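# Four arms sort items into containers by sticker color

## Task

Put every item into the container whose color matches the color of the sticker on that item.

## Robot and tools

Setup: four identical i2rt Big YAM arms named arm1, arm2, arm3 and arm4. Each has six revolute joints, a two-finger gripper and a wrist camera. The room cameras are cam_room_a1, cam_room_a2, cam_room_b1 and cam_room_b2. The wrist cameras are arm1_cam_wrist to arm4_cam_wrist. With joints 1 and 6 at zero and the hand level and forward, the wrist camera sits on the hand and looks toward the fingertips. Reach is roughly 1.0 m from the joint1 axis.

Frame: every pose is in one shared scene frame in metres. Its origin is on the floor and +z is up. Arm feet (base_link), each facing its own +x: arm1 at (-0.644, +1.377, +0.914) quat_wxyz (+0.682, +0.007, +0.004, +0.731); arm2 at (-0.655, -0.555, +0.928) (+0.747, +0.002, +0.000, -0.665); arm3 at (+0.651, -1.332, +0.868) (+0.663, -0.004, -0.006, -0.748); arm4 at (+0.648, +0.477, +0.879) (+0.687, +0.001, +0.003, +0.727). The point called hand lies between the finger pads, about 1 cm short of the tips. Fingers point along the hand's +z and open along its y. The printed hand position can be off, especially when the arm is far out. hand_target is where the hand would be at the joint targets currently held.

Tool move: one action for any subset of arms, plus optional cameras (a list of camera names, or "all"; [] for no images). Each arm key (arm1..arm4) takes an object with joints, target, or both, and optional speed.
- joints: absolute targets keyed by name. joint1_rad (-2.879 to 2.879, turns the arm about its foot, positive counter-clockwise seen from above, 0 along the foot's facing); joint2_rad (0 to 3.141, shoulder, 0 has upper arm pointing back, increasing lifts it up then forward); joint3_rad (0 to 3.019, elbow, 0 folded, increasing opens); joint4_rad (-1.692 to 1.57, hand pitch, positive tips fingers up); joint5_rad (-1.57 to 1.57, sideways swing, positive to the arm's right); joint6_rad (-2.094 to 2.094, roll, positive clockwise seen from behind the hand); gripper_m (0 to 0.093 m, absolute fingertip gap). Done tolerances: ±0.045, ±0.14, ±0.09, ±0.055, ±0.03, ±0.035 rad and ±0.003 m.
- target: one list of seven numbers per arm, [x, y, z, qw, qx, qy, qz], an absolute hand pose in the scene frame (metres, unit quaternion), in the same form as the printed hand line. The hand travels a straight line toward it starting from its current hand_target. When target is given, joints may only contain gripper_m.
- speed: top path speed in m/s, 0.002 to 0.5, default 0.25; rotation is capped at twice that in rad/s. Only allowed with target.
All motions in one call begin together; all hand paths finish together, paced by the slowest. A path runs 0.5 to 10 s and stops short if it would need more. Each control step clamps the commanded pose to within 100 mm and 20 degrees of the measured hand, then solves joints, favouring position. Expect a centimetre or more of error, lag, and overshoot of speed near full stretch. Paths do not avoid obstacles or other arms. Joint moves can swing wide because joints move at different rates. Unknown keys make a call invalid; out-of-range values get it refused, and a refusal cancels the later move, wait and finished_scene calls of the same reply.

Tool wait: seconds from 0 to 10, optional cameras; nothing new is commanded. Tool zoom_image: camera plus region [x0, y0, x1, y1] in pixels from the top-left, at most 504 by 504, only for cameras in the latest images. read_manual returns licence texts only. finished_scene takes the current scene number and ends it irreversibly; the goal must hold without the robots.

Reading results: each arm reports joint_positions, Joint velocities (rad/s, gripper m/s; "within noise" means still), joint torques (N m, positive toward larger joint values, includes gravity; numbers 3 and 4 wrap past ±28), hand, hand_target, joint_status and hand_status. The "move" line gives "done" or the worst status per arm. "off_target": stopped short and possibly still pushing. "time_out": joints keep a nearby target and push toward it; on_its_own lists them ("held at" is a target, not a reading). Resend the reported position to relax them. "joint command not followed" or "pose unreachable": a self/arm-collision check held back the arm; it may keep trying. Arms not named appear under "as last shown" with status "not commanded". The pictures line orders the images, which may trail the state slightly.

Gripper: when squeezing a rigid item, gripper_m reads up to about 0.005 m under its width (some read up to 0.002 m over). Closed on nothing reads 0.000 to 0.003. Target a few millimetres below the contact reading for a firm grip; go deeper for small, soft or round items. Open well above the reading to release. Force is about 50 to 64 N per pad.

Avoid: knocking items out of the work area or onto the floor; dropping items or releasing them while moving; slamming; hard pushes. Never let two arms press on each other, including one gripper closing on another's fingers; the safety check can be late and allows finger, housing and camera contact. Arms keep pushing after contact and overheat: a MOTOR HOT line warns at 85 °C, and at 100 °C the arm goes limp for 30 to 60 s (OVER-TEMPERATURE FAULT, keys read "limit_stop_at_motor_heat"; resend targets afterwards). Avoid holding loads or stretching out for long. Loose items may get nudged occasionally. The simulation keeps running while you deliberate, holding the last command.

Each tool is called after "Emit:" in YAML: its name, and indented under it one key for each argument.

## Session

Emit:
move:
  arm1: {"joints": {"joint1_rad": 1.5, "joint2_rad": 1.2, "joint3_rad": 1.62, "joint4_rad": -1.35, "joint5_rad": 0, "joint6_rad": 0}}
  arm2: {"joints": {"joint1_rad": -1.5, "joint2_rad": 1.2, "joint3_rad": 1.62, "joint4_rad": -1.35, "joint5_rad": 0, "joint6_rad": 0}}
  arm3: {"joints": {"joint1_rad": 1.5, "joint2_rad": 1.2, "joint3_rad": 1.62, "joint4_rad": -1.35, "joint5_rad": 0, "joint6_rad": 0}}
  arm4: {"joints": {"joint1_rad": -1.5, "joint2_rad": 1.2, "joint3_rad": 1.62, "joint4_rad": -1.35, "joint5_rad": 0, "joint6_rad": 0}}

Scene clock: 1.87 s.
Joint torques (N m): arm1=[-1.49 -5.6 13.74 1.03 0.06 -0.11] | arm2=[0.85 -11.05 12.22 1.39 0 -0.09] | arm3=[1.73 -8.82 10.63 1.32 0.11 -0.11] | arm4=[0.67 -9.17 10.96 1.14 0.09 0.18]
Motor temperatures (°C): arm1=[20 23 27 23 21 21 21] | arm2=[23 24 26 22 22 20 23] | arm3=[24 23 24 23 24 23 23] | arm4=[22 22 24 22 24 21 24]
Heat: arm1: hottest joint3_rad 27 °C; arm2: hottest joint3_rad 26 °C; arm3: hottest joint1_rad 24 °C; arm4: hottest joint3_rad 24 °C.
move: arm1 done; arm2 done; arm3 done; arm4 done
Joint velocities: within noise
arm1.joint_positions: joint1_rad=+1.498 joint2_rad=+1.199 joint3_rad=+1.588 joint4_rad=-1.341 joint5_rad=-0.001 joint6_rad=+0.007 gripper_m=+0.09398
arm1.joint_status: all done
arm1.hand: x=-1.0803 y=+1.3780 z=+1.3733 quat_wxyz=(+0.000, +0.950, -0.005, -0.312) (m; scene frame)
arm1.hand_target: x=-1.0800 y=+1.3774 z=+1.3876 quat_wxyz=(-0.002, +0.947, -0.001, -0.322) (m; scene frame)
arm1.hand_status: not commanded
arm2.joint_positions: joint1_rad=-1.501 joint2_rad=+1.209 joint3_rad=+1.606 joint4_rad=-1.336 joint5_rad=+0.000 joint6_rad=+0.015 gripper_m=+0.09399
arm2.joint_status: all done
arm2.hand: x=-1.0969 y=-0.6398 z=+1.3850 quat_wxyz=(-0.030, -0.947, -0.082, +0.308) (m; scene frame)
arm2.hand_target: x=-1.0919 y=-0.6392 z=+1.3938 quat_wxyz=(-0.028, -0.945, -0.089, +0.313) (m; scene frame)
arm2.hand_status: not commanded
arm3.joint_positions: joint1_rad=+1.494 joint2_rad=+1.195 joint3_rad=+1.603 joint4_rad=-1.353 joint5_rad=-0.002 joint6_rad=+0.006 gripper_m=+0.09398
arm3.joint_status: all done
arm3.hand: x=+1.0825 y=-1.4119 z=+1.3292 quat_wxyz=(-0.308, -0.094, -0.946, +0.035) (m; scene frame)
arm3.hand_target: x=+1.0859 y=-1.4101 z=+1.3358 quat_wxyz=(-0.315, -0.089, -0.944, +0.037) (m; scene frame)
arm3.hand_status: not commanded
arm4.joint_positions: joint1_rad=-1.501 joint2_rad=+1.197 joint3_rad=+1.589 joint4_rad=-1.355 joint5_rad=+0.000 joint6_rad=-0.012 gripper_m=+0.09398
arm4.joint_status: all done
arm4.hand: x=+1.0869 y=+0.5338 z=+1.3285 quat_wxyz=(-0.296, +0.066, -0.953, -0.015) (m; scene frame)
arm4.hand_target: x=+1.0904 y=+0.5348 z=+1.3436 quat_wxyz=(-0.312, +0.061, -0.948, -0.019) (m; scene frame)
arm4.hand_status: not commanded
pictures: arm1_cam_wrist, arm2_cam_wrist, arm3_cam_wrist, arm4_cam_wrist, cam_room_a1, cam_room_a2, cam_room_b1, cam_room_b2
Images, in order (width x height): arm1_cam_wrist 672x504, arm2_cam_wrist 672x504, arm3_cam_wrist 672x504, arm4_cam_wrist 672x504, cam_room_a1 672x504, cam_room_a2 672x504, cam_room_b1 672x504, cam_room_b2 672x504.

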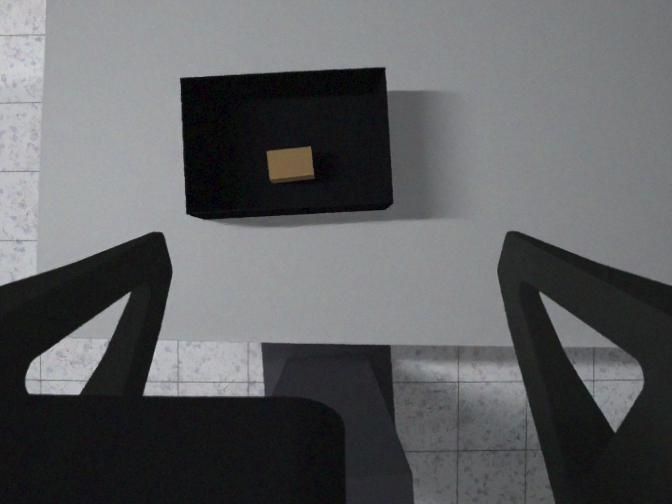

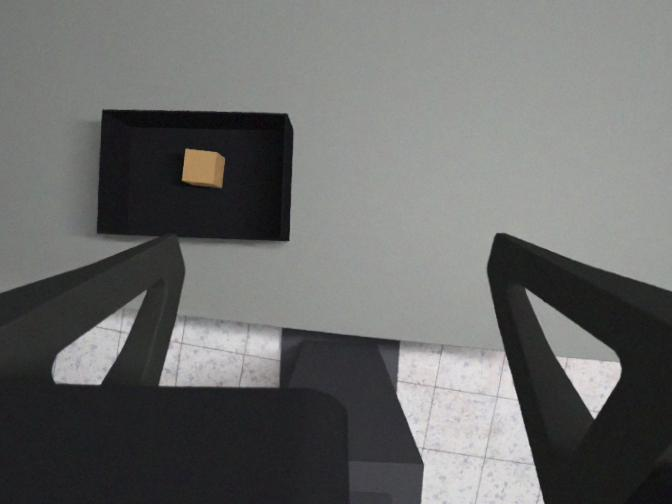

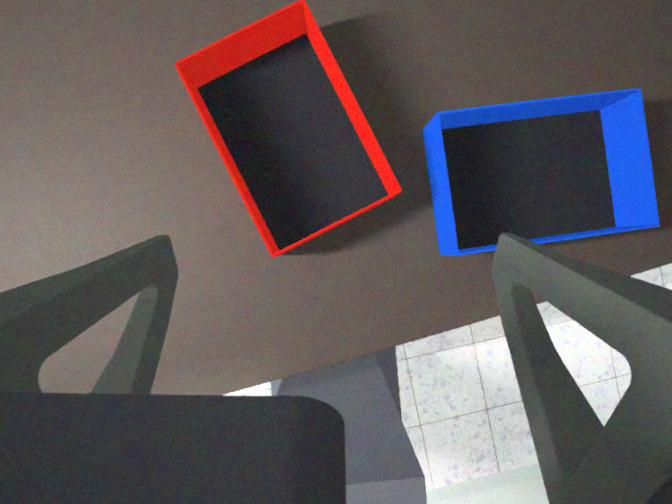

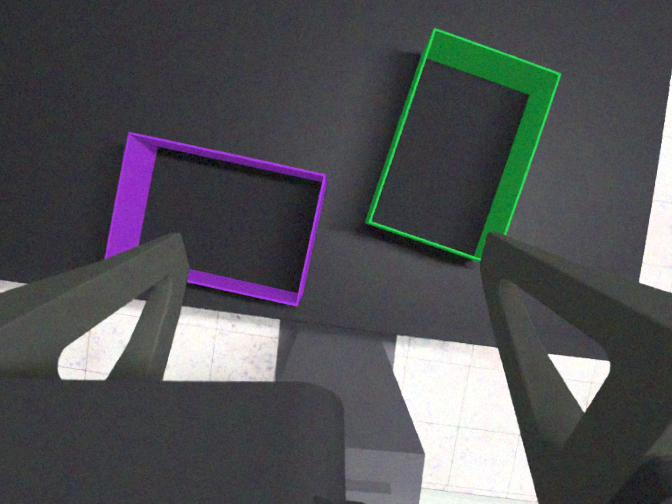

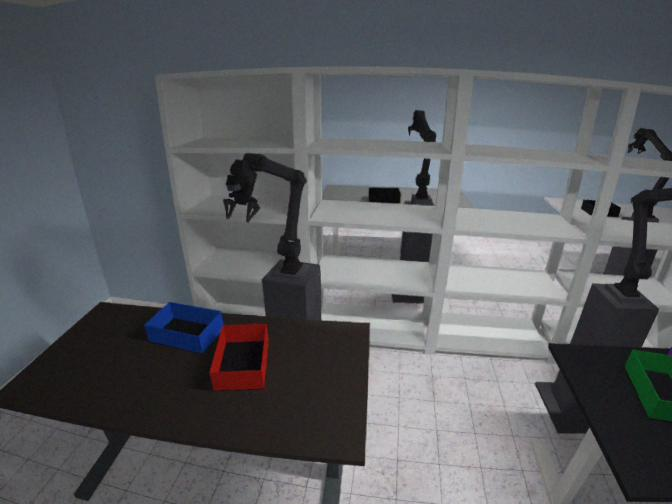

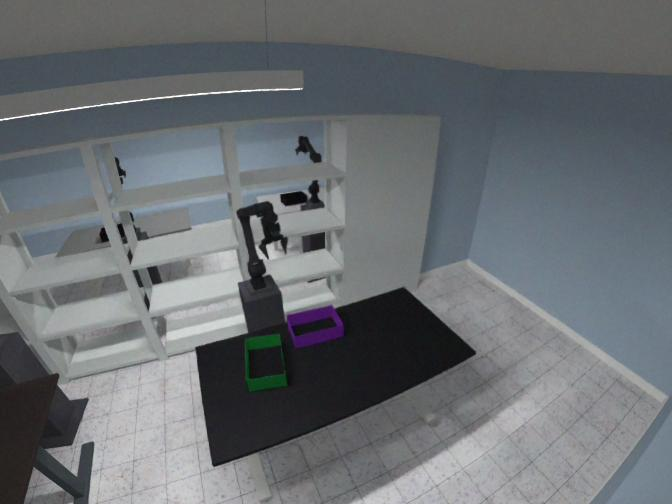

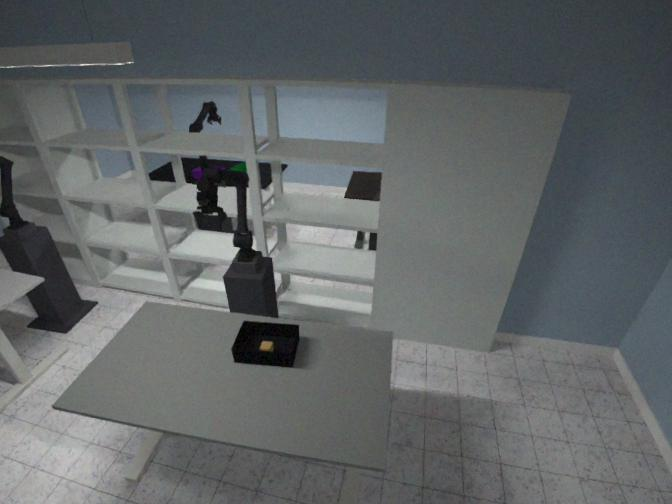

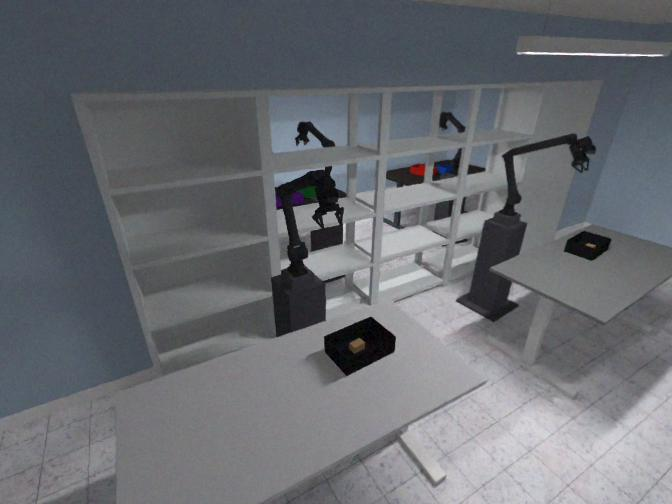

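Emit:
zoom_image:
  camera: "cam_room_b2"
  region: [320, 315, 400, 375]

Emit:
zoom_image:
  camera: "cam_room_b1"
  region: [226, 315, 306, 375]

Emit:
zoom_image:
  camera: "cam_room_b2"
  region: [550, 220, 630, 280]

Emit:
zoom_image:
  camera: "arm1_cam_wrist"
  region: [240, 125, 340, 200]

Emit:
zoom_image:
  camera: "arm2_cam_wrist"
  region: [160, 130, 260, 205]

Scaled by 6.300.

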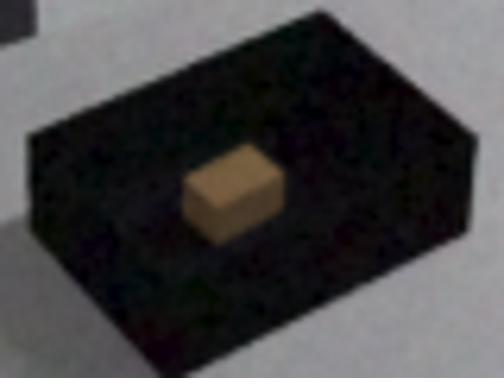

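Scaled by 6.300.

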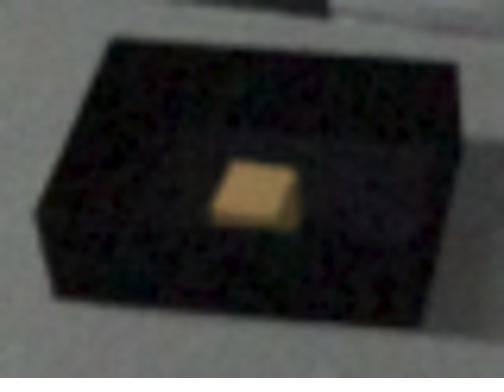

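Scaled by 6.300.

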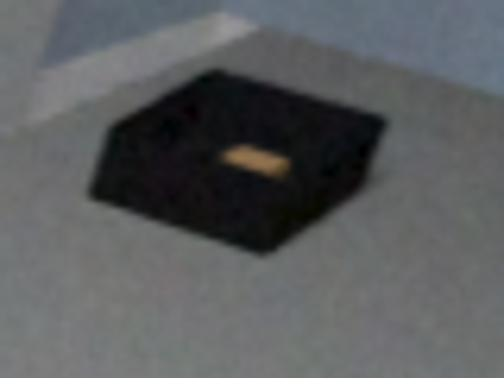

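Scaled by 5.040.

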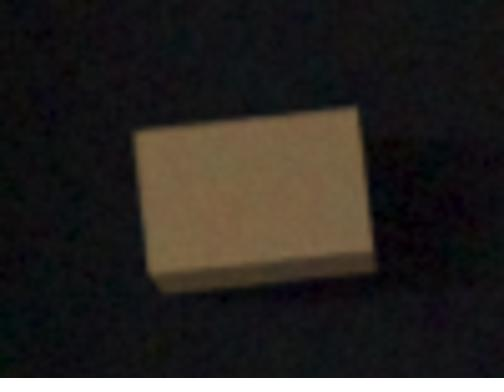

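Scaled by 5.040.

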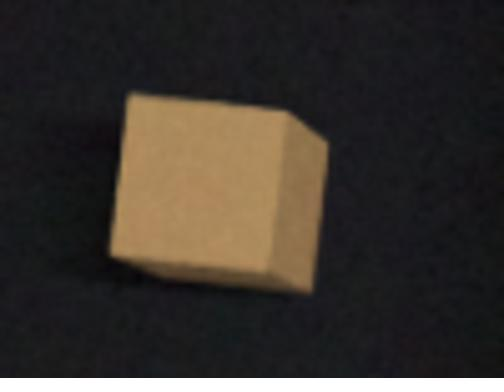

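Emit:
move:
  arm1: {"target": [-1.212, 1.310, 0.848, -0.0076, -0.9838, -0.0429, 0.1734], "speed": 0.3}
  arm2: {"target": [-1.170, -0.885, 0.860, -0.0055, -0.9843, -0.0309, 0.1735], "speed": 0.3}
  arm3: {"joints": {"joint1_rad": -1.988, "joint2_rad": 0.6, "joint3_rad": 1.4, "joint4_rad": -1.6}}
  arm4: {"joints": {"joint1_rad": 0.906, "joint2_rad": 0.6, "joint3_rad": 1.4, "joint4_rad": -1.6}}
  cameras: ["arm1_cam_wrist", "arm2_cam_wrist"]

Scene clock: 53.03 s.
Joint torques (N m): arm1=[-1.38 -14.92 10.8 1.42 -0.03 0.12] | arm2=[0.85 -19.43 11.62 1.85 0.33 0.22] | arm3=[0.5 1.9 8.02 1.2 0.01 -0.11] | arm4=[1.44 3.14 7.9 0.75 0.1 0.15]
Motor temperatures (°C): arm1=[20 24 32 23 21 21 21] | arm2=[23 25 33 22 22 20 23] | arm3=[24 23 27 23 24 23 23] | arm4=[22 22 35 22 24 21 24]
Heat: arm1: hottest joint3_rad 32 °C; arm2: hottest joint3_rad 33 °C; arm3: hottest joint3_rad 27 °C; arm4: hottest joint3_rad 35 °C.
move: arm1 off_target; arm2 off_target; arm3 done; arm4 done
Joint velocities: within noise
arm1.joint_positions: joint1_rad=+1.614 joint2_rad=+2.005 joint3_rad=+1.097 joint4_rad=-0.393 joint5_rad=+0.008 joint6_rad=+0.026 gripper_m=+0.09398
arm1.joint_status: not commanded
arm1.hand: x=-1.1850 y=+1.3186 z=+0.8294 quat_wxyz=(+0.003, +0.989, +0.042, -0.142) (m; scene frame)
arm1.hand_target: x=-1.2108 y=+1.3099 z=+0.8490 quat_wxyz=(+0.008, +0.984, +0.043, -0.173) (m; scene frame)
arm1.hand_status: off_target (0.034 m and 3.7 deg from the pose sent, 0.546 m and 17.2 deg at the start)
arm2.joint_positions: joint1_rad=-1.069 joint2_rad=+2.054 joint3_rad=+1.258 joint4_rad=-0.517 joint5_rad=+0.177 joint6_rad=+0.516 gripper_m=+0.09399
arm2.joint_status: not commanded
arm2.hand: x=-1.1512 y=-0.8705 z=+0.8525 quat_wxyz=(+0.007, -0.987, -0.039, +0.154) (m; scene frame)
arm2.hand_target: x=-1.1691 y=-0.8845 z=+0.8607 quat_wxyz=(-0.006, -0.984, -0.031, +0.173) (m; scene frame)
arm2.hand_status: off_target (0.025 m and 2.8 deg from the pose sent, 0.584 m and 17.3 deg at the start)
arm3.joint_positions: joint1_rad=-1.977 joint2_rad=+0.602 joint3_rad=+1.396 joint4_rad=-1.595 joint5_rad=+0.001 joint6_rad=+0.005 gripper_m=+0.09402
arm3.joint_status: all done
arm3.hand: x=+0.4890 y=-1.2303 z=+1.3626 quat_wxyz=(+0.091, -0.895, +0.246, +0.360) (m; scene frame)
arm3.hand_target: x=+0.4917 y=-1.2296 z=+1.3639 quat_wxyz=(+0.094, -0.894, +0.249, +0.360) (m; scene frame)
arm3.hand_status: not commanded
arm4.joint_positions: joint1_rad=+0.902 joint2_rad=+0.596 joint3_rad=+1.387 joint4_rad=-1.590 joint5_rad=-0.001 joint6_rad=-0.012 gripper_m=+0.09401
arm4.joint_status: all done
arm4.hand: x=+0.4978 y=+0.5866 z=+1.3740 quat_wxyz=(-0.113, +0.885, -0.275, -0.360) (m; scene frame)
arm4.hand_target: x=+0.4987 y=+0.5852 z=+1.3775 quat_wxyz=(-0.111, +0.883, -0.278, -0.360) (m; scene frame)
arm4.hand_status: not commanded
pictures: arm1_cam_wrist, arm2_cam_wrist
Images, in order (width x height): arm1_cam_wrist 672x504, arm2_cam_wrist 672x504.

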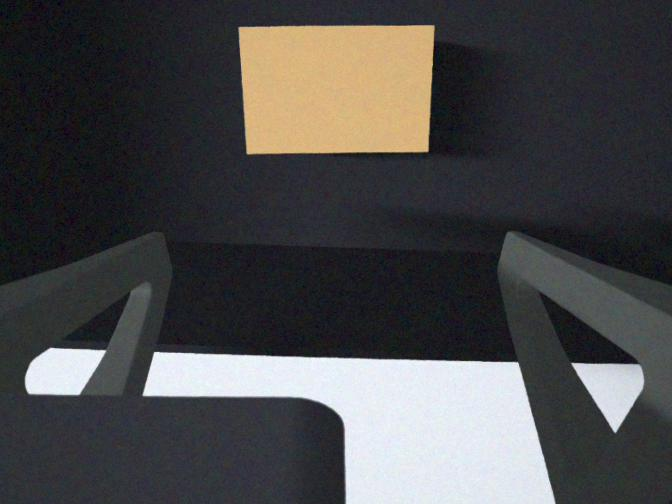

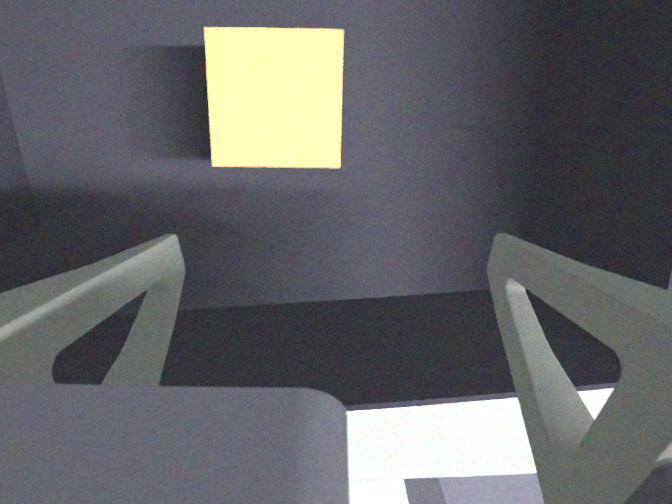

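Emit:
move:
  arm1: {"target": [-1.254, 1.314, 0.746, -0.0076, -0.9838, -0.0429, 0.1734], "speed": 0.2}
  arm2: {"target": [-1.2135, -0.907, 0.750, -0.0055, -0.9843, -0.0309, 0.1735], "speed": 0.2}
  cameras: ["arm1_cam_wrist", "arm2_cam_wrist"]

Scene clock: 74.27 s.
Joint torques (N m): arm1=[-2.67 -15.97 9.39 1.18 -0.02 -0.05] | arm2=[0.03 -21.42 10.66 1.87 0.19 0.11] | arm3=[0.38 1.79 7.98 1.14 0 -0.11] | arm4=[0.91 2.73 7.97 0.76 0.1 0.19]
Motor temperatures (°C): arm1=[20 24 33 23 21 21 21] | arm2=[23 25 33 22 22 20 23] | arm3=[24 23 27 23 24 23 23] | arm4=[22 22 34 22 24 21 24]
Heat: arm1: hottest joint3_rad 33 °C; arm2: hottest joint3_rad 33 °C; arm3: hottest joint3_rad 27 °C; arm4: hottest joint3_rad 34 °C.
move: arm1 off_target; arm2 off_target
Joint velocities: within noise
arm1.joint_positions: joint1_rad=+1.614 joint2_rad=+2.275 joint3_rad=+1.251 joint4_rad=-0.264 joint5_rad=+0.005 joint6_rad=+0.026 gripper_m=+0.09398
arm1.joint_status: not commanded
arm1.hand: x=-1.2291 y=+1.3134 z=+0.7357 quat_wxyz=(+0.006, +0.988, +0.043, -0.149) (m; scene frame)
arm1.hand_target: x=-1.2532 y=+1.3141 z=+0.7470 quat_wxyz=(+0.007, +0.984, +0.043, -0.174) (m; scene frame)
arm1.hand_status: off_target (0.027 m and 2.9 deg from the pose sent, 0.108 m and 3.7 deg at the start)
arm2.joint_positions: joint1_rad=-1.069 joint2_rad=+2.342 joint3_rad=+1.455 joint4_rad=-0.413 joint5_rad=+0.177 joint6_rad=+0.516 gripper_m=+0.09399
arm2.joint_status: not commanded
arm2.hand: x=-1.1946 y=-0.9012 z=+0.7500 quat_wxyz=(+0.003, -0.986, -0.039, +0.159) (m; scene frame)
arm2.hand_target: x=-1.2128 y=-0.9065 z=+0.7507 quat_wxyz=(-0.005, -0.984, -0.031, +0.174) (m; scene frame)
arm2.hand_status: off_target (0.020 m and 2.1 deg from the pose sent, 0.125 m and 2.8 deg at the start)
arm3, arm4: as last shown
pictures: arm1_cam_wrist, arm2_cam_wrist
Images, in order (width x height): arm1_cam_wrist 672x504, arm2_cam_wrist 672x504.

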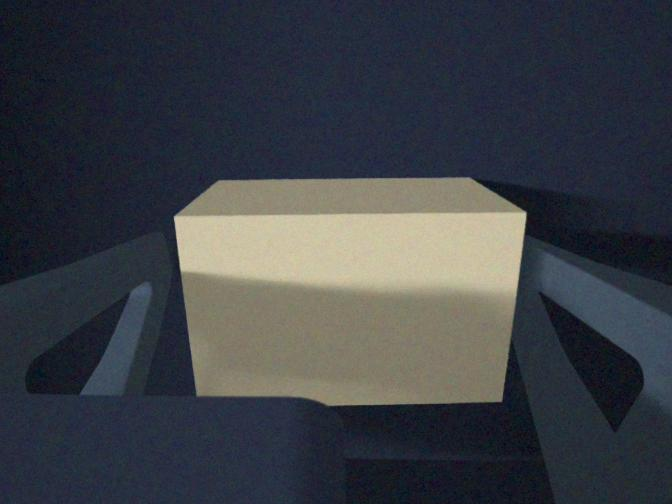

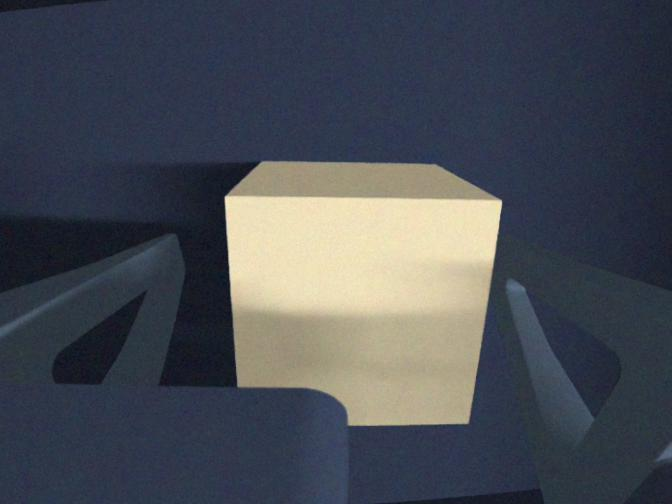

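Emit:
move:
  arm1: {"joints": {"gripper_m": 0.06}}
  arm2: {"joints": {"gripper_m": 0.043}}
  cameras: ["arm1_cam_wrist", "arm2_cam_wrist"]

Emit:
move:
  arm1: {"target": [-1.19, 1.315, 0.99, -0.0076, -0.9838, -0.0429, 0.1734], "speed": 0.3}
  arm2: {"target": [-1.15, -0.86, 0.99, -0.0055, -0.9843, -0.0309, 0.1735], "speed": 0.3}
  cameras: ["cam_room_b1", "cam_room_b2"]

Scene clock: 79.20 s.
Joint torques (N m): arm1=[-2.32 -16.26 9.51 1.44 -0.02 -0.07] | arm2=[0.03 -21.42 10.66 1.83 0.22 0.09] | arm3=[0.44 1.9 8.02 1.21 0 -0.11] | arm4=[1.03 2.78 7.87 0.84 0.09 0.13]
Motor temperatures (°C): arm1=[20 24 33 23 21 21 21] | arm2=[23 25 33 22 22 20 23] | arm3=[24 23 27 23 24 23 23] | arm4=[22 22 34 22 24 21 24]
Heat: arm1: hottest joint3_rad 33 °C; arm2: hottest joint3_rad 33 °C; arm3: hottest joint3_rad 27 °C; arm4: hottest joint3_rad 34 °C.
move: arm1 off_target; arm2 off_target
Joint velocities: within noise
arm1.joint_positions: joint1_rad=+1.614 joint2_rad=+2.275 joint3_rad=+1.251 joint4_rad=-0.264 joint5_rad=+0.005 joint6_rad=+0.026 gripper_m=+0.06875
arm1.joint_status: gripper_m off_target (ended at +0.06878, target +0.06000)
arm1.hand: x=-1.2291 y=+1.3134 z=+0.7357 quat_wxyz=(+0.006, +0.988, +0.043, -0.149) (m; scene frame)
arm1.hand_target: x=-1.2532 y=+1.3141 z=+0.7470 quat_wxyz=(+0.007, +0.984, +0.043, -0.174) (m; scene frame)
arm1.hand_status: not commanded
arm2.joint_positions: joint1_rad=-1.069 joint2_rad=+2.342 joint3_rad=+1.455 joint4_rad=-0.412 joint5_rad=+0.176 joint6_rad=+0.516 gripper_m=+0.05313
arm2.joint_status: gripper_m off_target (ended at +0.05315, target +0.04300)
arm2.hand: x=-1.1948 y=-0.9015 z=+0.7502 quat_wxyz=(+0.003, -0.986, -0.039, +0.160) (m; scene frame)
arm2.hand_target: x=-1.2129 y=-0.9066 z=+0.7507 quat_wxyz=(-0.006, -0.984, -0.031, +0.174) (m; scene frame)
arm2.hand_status: not commanded
arm3, arm4: as last shown
pictures: arm1_cam_wrist, arm2_cam_wrist
Images, in order (width x height): arm1_cam_wrist 672x504, arm2_cam_wrist 672x504.

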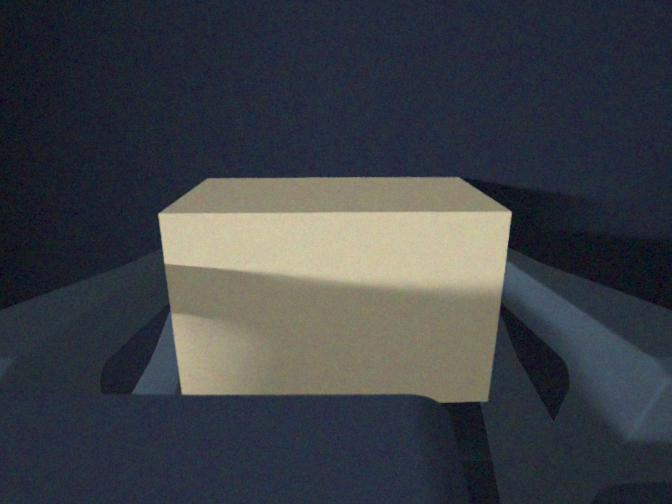

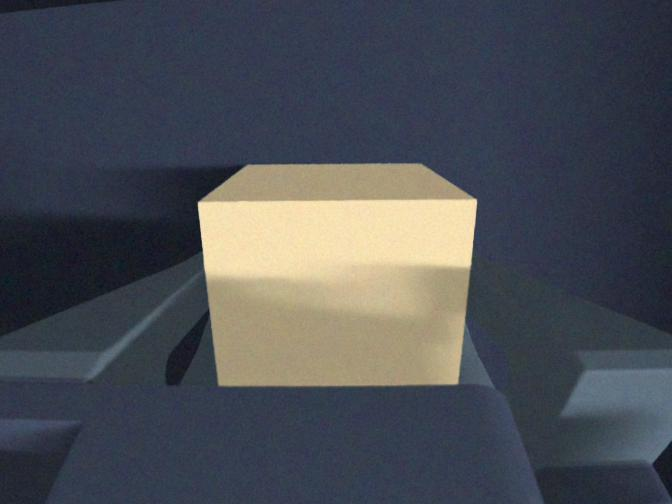

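Scene clock: 80.77 s.
Joint torques (N m): arm1=[-1.55 -12.45 10.32 0.7 0.11 0.09] | arm2=[0.03 -18.49 9.17 0.91 0.14 0.04] | arm3=[0.5 1.9 7.99 1.16 0 -0.11] | arm4=[0.91 2.9 7.98 0.83 0.15 0.17]
Motor temperatures (°C): arm1=[20 25 32 23 21 21 21] | arm2=[23 25 33 22 22 20 23] | arm3=[24 23 27 23 24 23 23] | arm4=[22 22 34 22 24 21 24]
Heat: arm1: hottest joint3_rad 32 °C; arm2: hottest joint3_rad 33 °C; arm3: hottest joint3_rad 27 °C; arm4: hottest joint3_rad 34 °C.
move: arm1 done; arm2 off_target
Joint velocities: within noise
arm1.joint_positions: joint1_rad=+1.614 joint2_rad=+1.714 joint3_rad=+1.167 joint4_rad=-0.690 joint5_rad=+0.005 joint6_rad=+0.026 gripper_m=+0.06875
arm1.joint_status: not commanded
arm1.hand: x=-1.1891 y=+1.3168 z=+0.9872 quat_wxyz=(+0.008, +0.984, +0.043, -0.174) (m; scene frame)
arm1.hand_target: x=-1.1900 y=+1.3149 z=+0.9899 quat_wxyz=(+0.008, +0.984, +0.043, -0.173) (m; scene frame)
arm1.hand_status: done (0.003 m and 0.0 deg from the pose sent, 0.257 m and 2.9 deg at the start)
arm2.joint_positions: joint1_rad=-1.074 joint2_rad=+1.795 joint3_rad=+1.297 joint4_rad=-0.740 joint5_rad=+0.176 joint6_rad=+0.516 gripper_m=+0.05312
arm2.joint_status: not commanded
arm2.hand: x=-1.1528 y=-0.8688 z=+0.9983 quat_wxyz=(-0.013, -0.982, -0.034, +0.185) (m; scene frame)
arm2.hand_target: x=-1.1498 y=-0.8601 z=+0.9901 quat_wxyz=(-0.006, -0.984, -0.031, +0.173) (m; scene frame)
arm2.hand_status: off_target (0.012 m and 1.6 deg from the pose sent, 0.248 m and 2.1 deg at the start)
arm3, arm4: as last shown
pictures: cam_room_b1, cam_room_b2
Images, in order (width x height): cam_room_b1 672x504, cam_room_b2 672x504.

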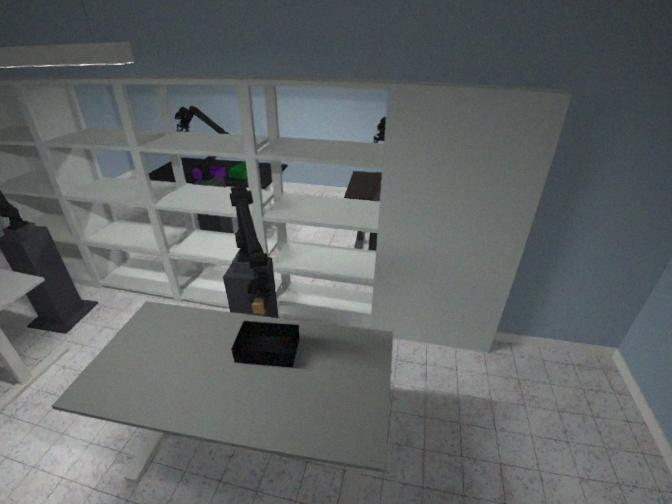

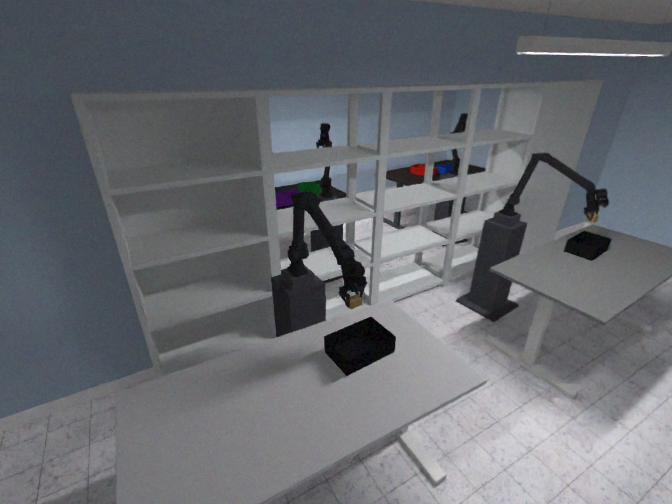

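Emit:
move:
  arm1: {"joints": {"joint4_rad": 0.9}}
  arm2: {"joints": {"joint4_rad": 0.9}}
  cameras: ["cam_room_b1", "cam_room_b2"]

Scene clock: 88.00 s.
Joint torques (N m): arm1=[-1.9 -13.16 11.17 2.39 0.06 0.05] | arm2=[-0.15 -19.19 10.18 3.32 -0.12 0] | arm3=[0.5 1.9 8.02 1.22 0 -0.1] | arm4=[1.26 3.37 8.01 0.81 0.09 0.15]
Motor temperatures (°C): arm1=[20 25 32 23 21 21 21] | arm2=[23 25 32 22 22 20 23] | arm3=[24 23 27 23 24 23 23] | arm4=[22 22 34 22 24 21 24]
Heat: arm1: hottest joint3_rad 32 °C; arm2: hottest joint3_rad 32 °C; arm3: hottest joint3_rad 27 °C; arm4: hottest joint3_rad 34 °C.
move: arm1 done; arm2 done
Joint velocities: within noise
arm1.joint_positions: joint1_rad=+1.614 joint2_rad=+1.714 joint3_rad=+1.166 joint4_rad=+0.878 joint5_rad=+0.005 joint6_rad=+0.026 gripper_m=+0.06875
arm1.joint_status: all done
arm1.hand: x=-1.3354 y=+1.2989 z=+1.3015 quat_wxyz=(+0.054, +0.574, +0.025, -0.817) (m; scene frame)
arm1.hand_target: x=-1.3337 y=+1.2968 z=+1.3113 quat_wxyz=(+0.057, +0.562, +0.024, -0.825) (m; scene frame)
arm1.hand_status: not commanded
arm2.joint_positions: joint1_rad=-1.074 joint2_rad=+1.795 joint3_rad=+1.294 joint4_rad=+0.876 joint5_rad=+0.176 joint6_rad=+0.516 gripper_m=+0.05312
arm2.joint_status: all done
arm2.hand: x=-1.2733 y=-0.9543 z=+1.3155 quat_wxyz=(-0.398, -0.565, +0.045, +0.721) (m; scene frame)
arm2.hand_target: x=-1.2759 y=-0.9478 z=+1.3131 quat_wxyz=(-0.396, -0.560, +0.047, +0.726) (m; scene frame)
arm2.hand_status: not commanded
arm3, arm4: as last shown
pictures: cam_room_b1, cam_room_b2
Images, in order (width x height): cam_room_b1 672x504, cam_room_b2 672x504.

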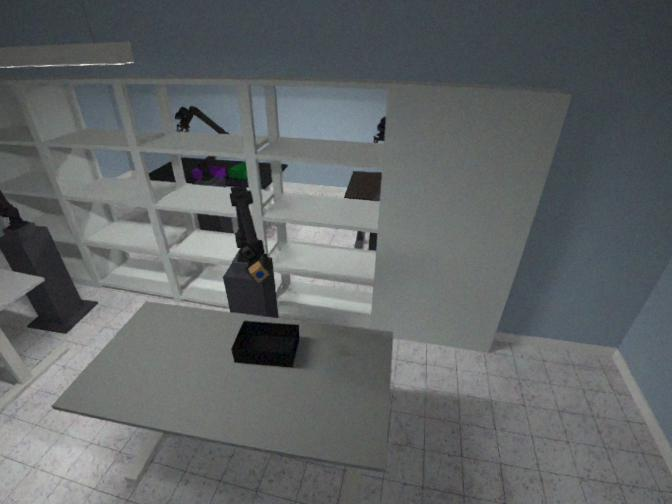

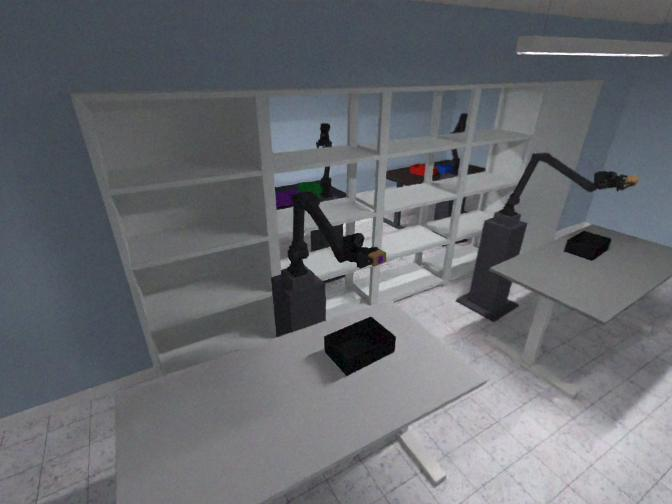

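Emit:
zoom_image:
  camera: "cam_room_b1"
  region: [238, 254, 278, 284]

Emit:
zoom_image:
  camera: "cam_room_b2"
  region: [355, 242, 395, 272]

Scaled by 12.600.

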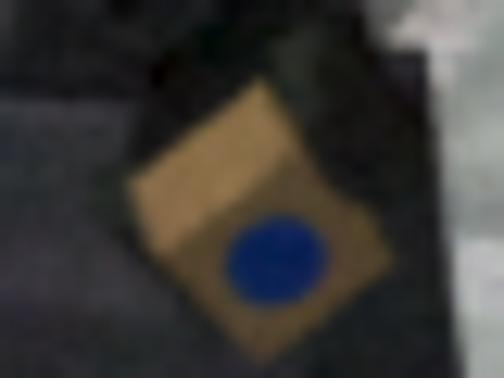

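Scaled by 12.600.

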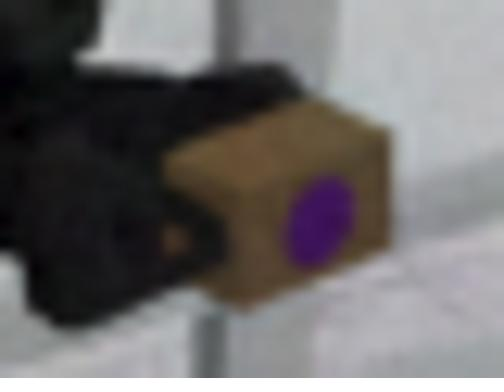

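Emit:
move:
  arm1: {"joints": {"joint1_rad": -2.248, "joint2_rad": 0.6, "joint3_rad": 1.4, "joint4_rad": -1.6, "joint5_rad": 0, "joint6_rad": 0}}
  arm2: {"joints": {"joint1_rad": 0.918, "joint2_rad": 0.6, "joint3_rad": 1.4, "joint4_rad": -1.6, "joint5_rad": 0, "joint6_rad": 0}}
  cameras: []

Emit:
move:
  arm1: {"target": [-0.30, 1.137, 1.15, -0.1656, -0.2952, -0.9395, 0.052], "speed": 0.3}
  arm2: {"target": [-0.294, -0.769, 1.16, -0.1674, -0.2607, -0.9497, 0.046], "speed": 0.3}
  cameras: []

Emit:
move:
  arm1: {"target": [0.016, 0.917, 1.06, -0.1656, -0.2952, -0.9395, 0.052], "speed": 0.3}
  arm2: {"target": [0.010, -0.951, 1.075, -0.1674, -0.2607, -0.9497, 0.046], "speed": 0.3}
  cameras: ["arm1_cam_wrist", "arm2_cam_wrist"]

Scene clock: 110.80 s.
Joint torques (N m): arm1=[-2.26 5.13 9.76 1.22 -0.04 -0.07] | arm2=[1.14 1.79 9.72 1.69 0.15 -0.05] | arm3=[0.5 1.85 8.01 1.18 0 -0.1] | arm4=[1.03 2.84 7.86 0.75 0.13 0.14]
Motor temperatures (°C): arm1=[20 25 33 23 21 21 22] | arm2=[23 26 31 22 22 20 24] | arm3=[24 23 27 23 24 23 23] | arm4=[22 22 33 22 24 21 24]
Heat: arm1: hottest joint3_rad 33 °C; arm2: hottest joint3_rad 31 °C; arm3: hottest joint3_rad 27 °C; arm4: hottest joint3_rad 33 °C.
move: arm1 done; arm2 done
Joint velocities: within noise
arm1.joint_positions: joint1_rad=-2.240 joint2_rad=+0.599 joint3_rad=+1.390 joint4_rad=-1.593 joint5_rad=+0.002 joint6_rad=+0.007 gripper_m=+0.06887
arm1.joint_status: all done
arm1.hand: x=-0.4822 y=+1.2696 z=+1.4063 quat_wxyz=(-0.351, -0.277, -0.887, +0.112) (m; scene frame)
arm1.hand_target: x=-0.4845 y=+1.2699 z=+1.4094 quat_wxyz=(-0.351, -0.277, -0.887, +0.114) (m; scene frame)
arm1.hand_status: not commanded
arm2.joint_positions: joint1_rad=+0.913 joint2_rad=+0.596 joint3_rad=+1.391 joint4_rad=-1.589 joint5_rad=-0.003 joint6_rad=+0.012 gripper_m=+0.05309
arm2.joint_status: all done
arm2.hand: x=-0.4963 y=-0.6528 z=+1.4248 quat_wxyz=(-0.367, -0.253, -0.890, +0.096) (m; scene frame)
arm2.hand_target: x=-0.4972 y=-0.6518 z=+1.4261 quat_wxyz=(-0.363, -0.246, -0.893, +0.098) (m; scene frame)
arm2.hand_status: not commanded
arm3, arm4: as last shown
pictures: none
No camera images: "cameras" was empty.

Scene clock: 112.67 s.
Joint torques (N m): arm1=[-2.26 -8.18 12.86 1.36 -0.07 -0.06] | arm2=[1.61 -11.22 12.1 2.03 0.15 -0.01] | arm3=[0.44 1.96 7.97 1.21 0 -0.11] | arm4=[1.26 2.26 7.94 0.76 0.13 0.16]
Motor temperatures (°C): arm1=[20 25 33 23 21 21 22] | arm2=[23 26 31 22 22 20 24] | arm3=[24 23 27 23 24 23 23] | arm4=[22 22 33 22 24 21 24]
Heat: arm1: hottest joint3_rad 33 °C; arm2: hottest joint3_rad 31 °C; arm3: hottest joint3_rad 27 °C; arm4: hottest joint3_rad 33 °C.
move: arm1 off_target; arm2 off_target
Joint velocities: within noise
arm1.joint_positions: joint1_rad=-2.245 joint2_rad=+1.216 joint3_rad=+1.085 joint4_rad=-1.127 joint5_rad=-0.007 joint6_rad=+0.003 gripper_m=+0.06887
arm1.joint_status: not commanded
arm1.hand: x=-0.3040 y=+1.1451 z=+1.1334 quat_wxyz=(-0.142, -0.295, -0.944, +0.044) (m; scene frame)
arm1.hand_target: x=-0.3004 y=+1.1372 z=+1.1502 quat_wxyz=(-0.166, -0.295, -0.939, +0.052) (m; scene frame)
arm1.hand_status: off_target (0.019 m and 2.9 deg from the pose sent, 0.341 m and 23.2 deg at the start)
arm2.joint_positions: joint1_rad=+0.916 joint2_rad=+1.231 joint3_rad=+1.089 joint4_rad=-1.116 joint5_rad=+0.002 joint6_rad=+0.012 gripper_m=+0.05309
arm2.joint_status: not commanded
arm2.hand: x=-0.3011 y=-0.7686 z=+1.1501 quat_wxyz=(-0.150, -0.269, -0.951, +0.040) (m; scene frame)
arm2.hand_target: x=-0.2942 y=-0.7688 z=+1.1600 quat_wxyz=(-0.167, -0.261, -0.950, +0.046) (m; scene frame)
arm2.hand_status: off_target (0.012 m and 2.3 deg from the pose sent, 0.353 m and 24.6 deg at the start)
arm3, arm4: as last shown
pictures: none
No camera images: "cameras" was empty.

Scene clock: 115.03 s.
Joint torques (N m): arm1=[-2.2 -21.42 17.02 0.73 0.01 0.02] | arm2=[1.14 -23.88 16.69 0.88 0.07 -0.06] | arm3=[0.56 1.85 8.03 1.17 -0.01 -0.11] | arm4=[1.26 2.55 7.97 0.85 0.11 0.18]
Motor temperatures (°C): arm1=[20 25 34 23 21 21 22] | arm2=[23 26 32 22 22 20 24] | arm3=[24 23 27 23 24 23 23] | arm4=[22 22 33 22 24 21 24]
Heat: arm1: hottest joint3_rad 34 °C; arm2: hottest joint3_rad 32 °C; arm3: hottest joint3_rad 27 °C; arm4: hottest joint3_rad 33 °C.
move: arm1 off_target; arm2 off_target
Joint velocities: within noise
arm1.joint_positions: joint1_rad=-2.245 joint2_rad=+2.326 joint3_rad=+2.340 joint4_rad=-1.273 joint5_rad=-0.007 joint6_rad=+0.003 gripper_m=+0.06887
arm1.joint_status: not commanded
arm1.hand: x=+0.0069 y=+0.9292 z=+1.0339 quat_wxyz=(-0.142, -0.295, -0.944, +0.044) (m; scene frame)
arm1.hand_target: x=+0.0145 y=+0.9179 z=+1.0603 quat_wxyz=(-0.166, -0.295, -0.939, +0.052) (m; scene frame)
arm1.hand_status: off_target (0.030 m and 3.0 deg from the pose sent, 0.400 m and 2.9 deg at the start)
arm2.joint_positions: joint1_rad=+0.916 joint2_rad=+2.202 joint3_rad=+2.131 joint4_rad=-1.178 joint5_rad=+0.002 joint6_rad=+0.012 gripper_m=+0.05309
arm2.joint_status: not commanded
arm2.hand: x=-0.0042 y=-0.9455 z=+1.0641 quat_wxyz=(-0.155, -0.269, -0.950, +0.041) (m; scene frame)
arm2.hand_target: x=+0.0091 y=-0.9503 z=+1.0752 quat_wxyz=(-0.168, -0.261, -0.949, +0.046) (m; scene frame)
arm2.hand_status: off_target (0.019 m and 1.8 deg from the pose sent, 0.368 m and 2.3 deg at the start)
arm3, arm4: as last shown
pictures: arm1_cam_wrist, arm2_cam_wrist
Images, in order (width x height): arm1_cam_wrist 672x504, arm2_cam_wrist 672x504.

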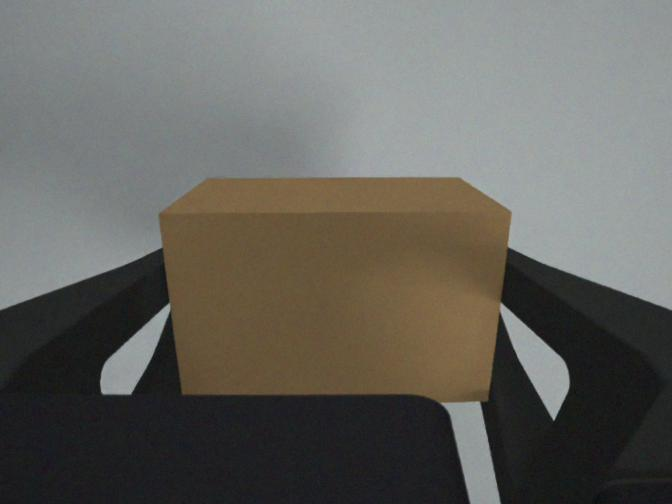

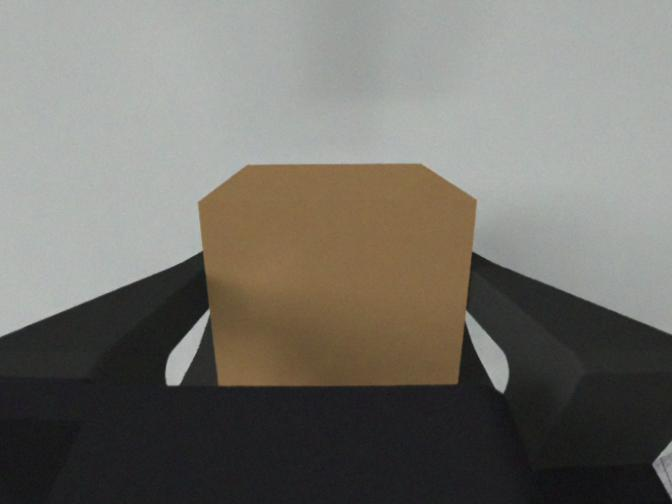

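Emit:
move:
  arm1: {"target": [0.014, 0.917, 0.983, -0.1656, -0.2952, -0.9395, 0.052], "speed": 0.08}
  arm2: {"target": [0.008, -0.951, 0.973, -0.1674, -0.2607, -0.9497, 0.046], "speed": 0.08}
  cameras: []

Emit:
move:
  arm1: {"joints": {"gripper_m": 0.093}}
  arm2: {"joints": {"gripper_m": 0.088}}
  cameras: ["arm1_cam_wrist", "arm2_cam_wrist"]

Scene clock: 120.67 s.
Joint torques (N m): arm1=[-2.55 -19.84 9.33 1.85 0.04 -0.03] | arm2=[0.97 -21.71 8.85 2.36 -0.06 -0.05] | arm3=[0.44 2.02 8.01 1.18 0 -0.11] | arm4=[0.56 2.9 8.12 0.77 0.1 0.13]
Motor temperatures (°C): arm1=[20 26 34 23 21 21 22] | arm2=[23 26 32 22 22 20 24] | arm3=[24 23 27 23 24 23 23] | arm4=[22 22 33 22 24 21 24]
Heat: arm1: hottest joint3_rad 34 °C; arm2: hottest joint3_rad 32 °C; arm3: hottest joint3_rad 27 °C; arm4: hottest joint3_rad 33 °C.
move: arm1 off_target; arm2 off_target
Joint velocities: within noise
arm1.joint_positions: joint1_rad=-2.245 joint2_rad=+2.323 joint3_rad=+2.247 joint4_rad=-1.114 joint5_rad=-0.007 joint6_rad=+0.003 gripper_m=+0.06887
arm1.joint_status: not commanded
arm1.hand: x=+0.0180 y=+0.9213 z=+1.0059 quat_wxyz=(-0.174, -0.293, -0.939, +0.054) (m; scene frame)
arm1.hand_target: x=+0.0134 y=+0.9173 z=+0.9833 quat_wxyz=(-0.165, -0.295, -0.940, +0.052) (m; scene frame)
arm1.hand_status: off_target (0.024 m and 1.0 deg from the pose sent, 0.053 m and 3.0 deg at the start)
arm2.joint_positions: joint1_rad=+0.916 joint2_rad=+2.219 joint3_rad=+2.032 joint4_rad=-0.977 joint5_rad=+0.004 joint6_rad=+0.010 gripper_m=+0.05309
arm2.joint_status: not commanded
arm2.hand: x=+0.0116 y=-0.9551 z=+1.0224 quat_wxyz=(-0.195, -0.266, -0.943, +0.053) (m; scene frame)
arm2.hand_target: x=+0.0060 y=-0.9498 z=+0.9745 quat_wxyz=(-0.167, -0.261, -0.950, +0.046) (m; scene frame)
arm2.hand_status: off_target (0.050 m and 3.4 deg from the pose sent, 0.092 m and 1.8 deg at the start)
arm3.joint_positions: joint1_rad=-1.977 joint2_rad=+0.602 joint3_rad=+1.396 joint4_rad=-1.595 joint5_rad=+0.001 joint6_rad=+0.005 gripper_m=+0.09402
arm3.joint_status: not commanded
arm3.hand: x=+0.4890 y=-1.2303 z=+1.3626 quat_wxyz=(+0.091, -0.895, +0.246, +0.360) (m; scene frame)
arm3.hand_target: x=+0.4917 y=-1.2296 z=+1.3639 quat_wxyz=(+0.094, -0.894, +0.249, +0.360) (m; scene frame)
arm3.hand_status: not commanded
arm4.joint_positions: joint1_rad=+0.902 joint2_rad=+0.596 joint3_rad=+1.387 joint4_rad=-1.590 joint5_rad=-0.001 joint6_rad=-0.012 gripper_m=+0.09401
arm4.joint_status: not commanded
arm4.hand: x=+0.4978 y=+0.5866 z=+1.3740 quat_wxyz=(-0.113, +0.885, -0.275, -0.360) (m; scene frame)
arm4.hand_target: x=+0.4987 y=+0.5852 z=+1.3775 quat_wxyz=(-0.111, +0.883, -0.278, -0.360) (m; scene frame)
arm4.hand_status: not commanded
pictures: none
No camera images: "cameras" was empty.

Scene clock: 121.33 s.
Joint torques (N m): arm1=[-1.96 -20.42 10.43 1.36 -0.03 -0.06] | arm2=[0.91 -22.65 9.99 2.11 -0.09 -0.04] | arm3=[0.56 1.85 8.01 1.17 -0.01 -0.1] | arm4=[1.73 3.08 7.98 0.68 0.12 0.15]
Motor temperatures (°C): arm1=[20 26 34 23 21 21 22] | arm2=[23 26 32 22 22 20 24] | arm3=[24 23 27 23 24 23 23] | arm4=[22 22 33 22 24 21 24]
Heat: arm1: hottest joint3_rad 34 °C; arm2: hottest joint3_rad 32 °C; arm3: hottest joint3_rad 27 °C; arm4: hottest joint3_rad 33 °C.
move: arm1 done; arm2 done
Joint velocities: within noise
arm1.joint_positions: joint1_rad=-2.252 joint2_rad=+2.322 joint3_rad=+2.236 joint4_rad=-1.103 joint5_rad=-0.006 joint6_rad=+0.006 gripper_m=+0.09297
arm1.joint_status: all done
arm1.hand: x=+0.0143 y=+0.9162 z=+1.0025 quat_wxyz=(-0.174, -0.298, -0.937, +0.055) (m; scene frame)
arm1.hand_target: x=+0.0135 y=+0.9174 z=+0.9832 quat_wxyz=(-0.165, -0.295, -0.940, +0.052) (m; scene frame)
arm1.hand_status: not commanded
arm2.joint_positions: joint1_rad=+0.916 joint2_rad=+2.227 joint3_rad=+2.018 joint4_rad=-0.972 joint5_rad=+0.005 joint6_rad=+0.010 gripper_m=+0.08792
arm2.joint_status: all done
arm2.hand: x=+0.0085 y=-0.9533 z=+1.0102 quat_wxyz=(-0.187, -0.266, -0.944, +0.051) (m; scene frame)
arm2.hand_target: x=+0.0059 y=-0.9500 z=+0.9745 quat_wxyz=(-0.167, -0.261, -0.950, +0.046) (m; scene frame)
arm2.hand_status: not commanded
arm3, arm4: as last shown
pictures: arm1_cam_wrist, arm2_cam_wrist
Images, in order (width x height): arm1_cam_wrist 672x504, arm2_cam_wrist 672x504.

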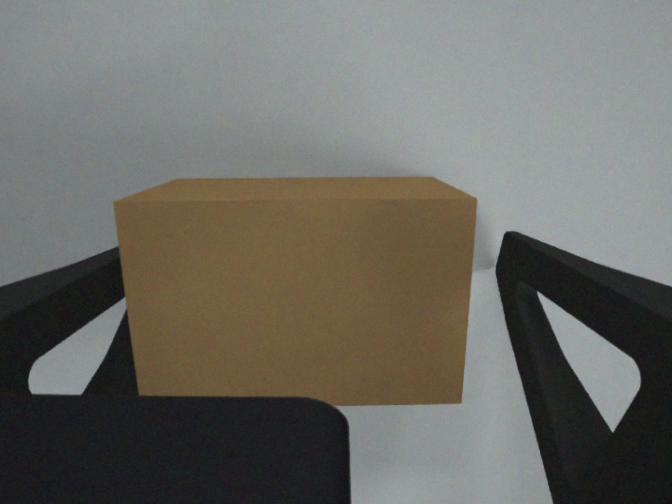

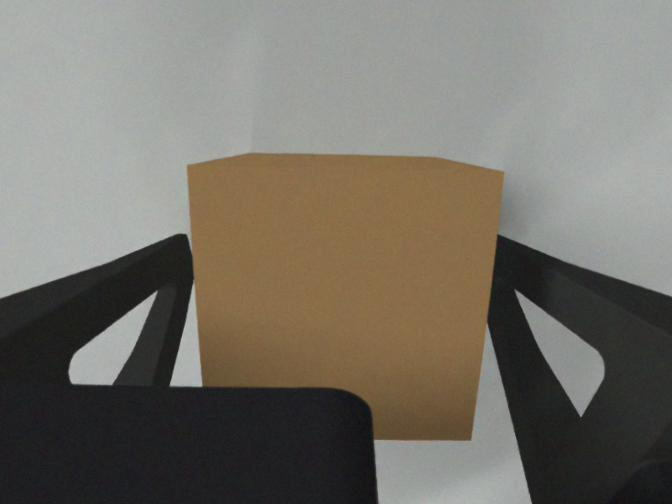

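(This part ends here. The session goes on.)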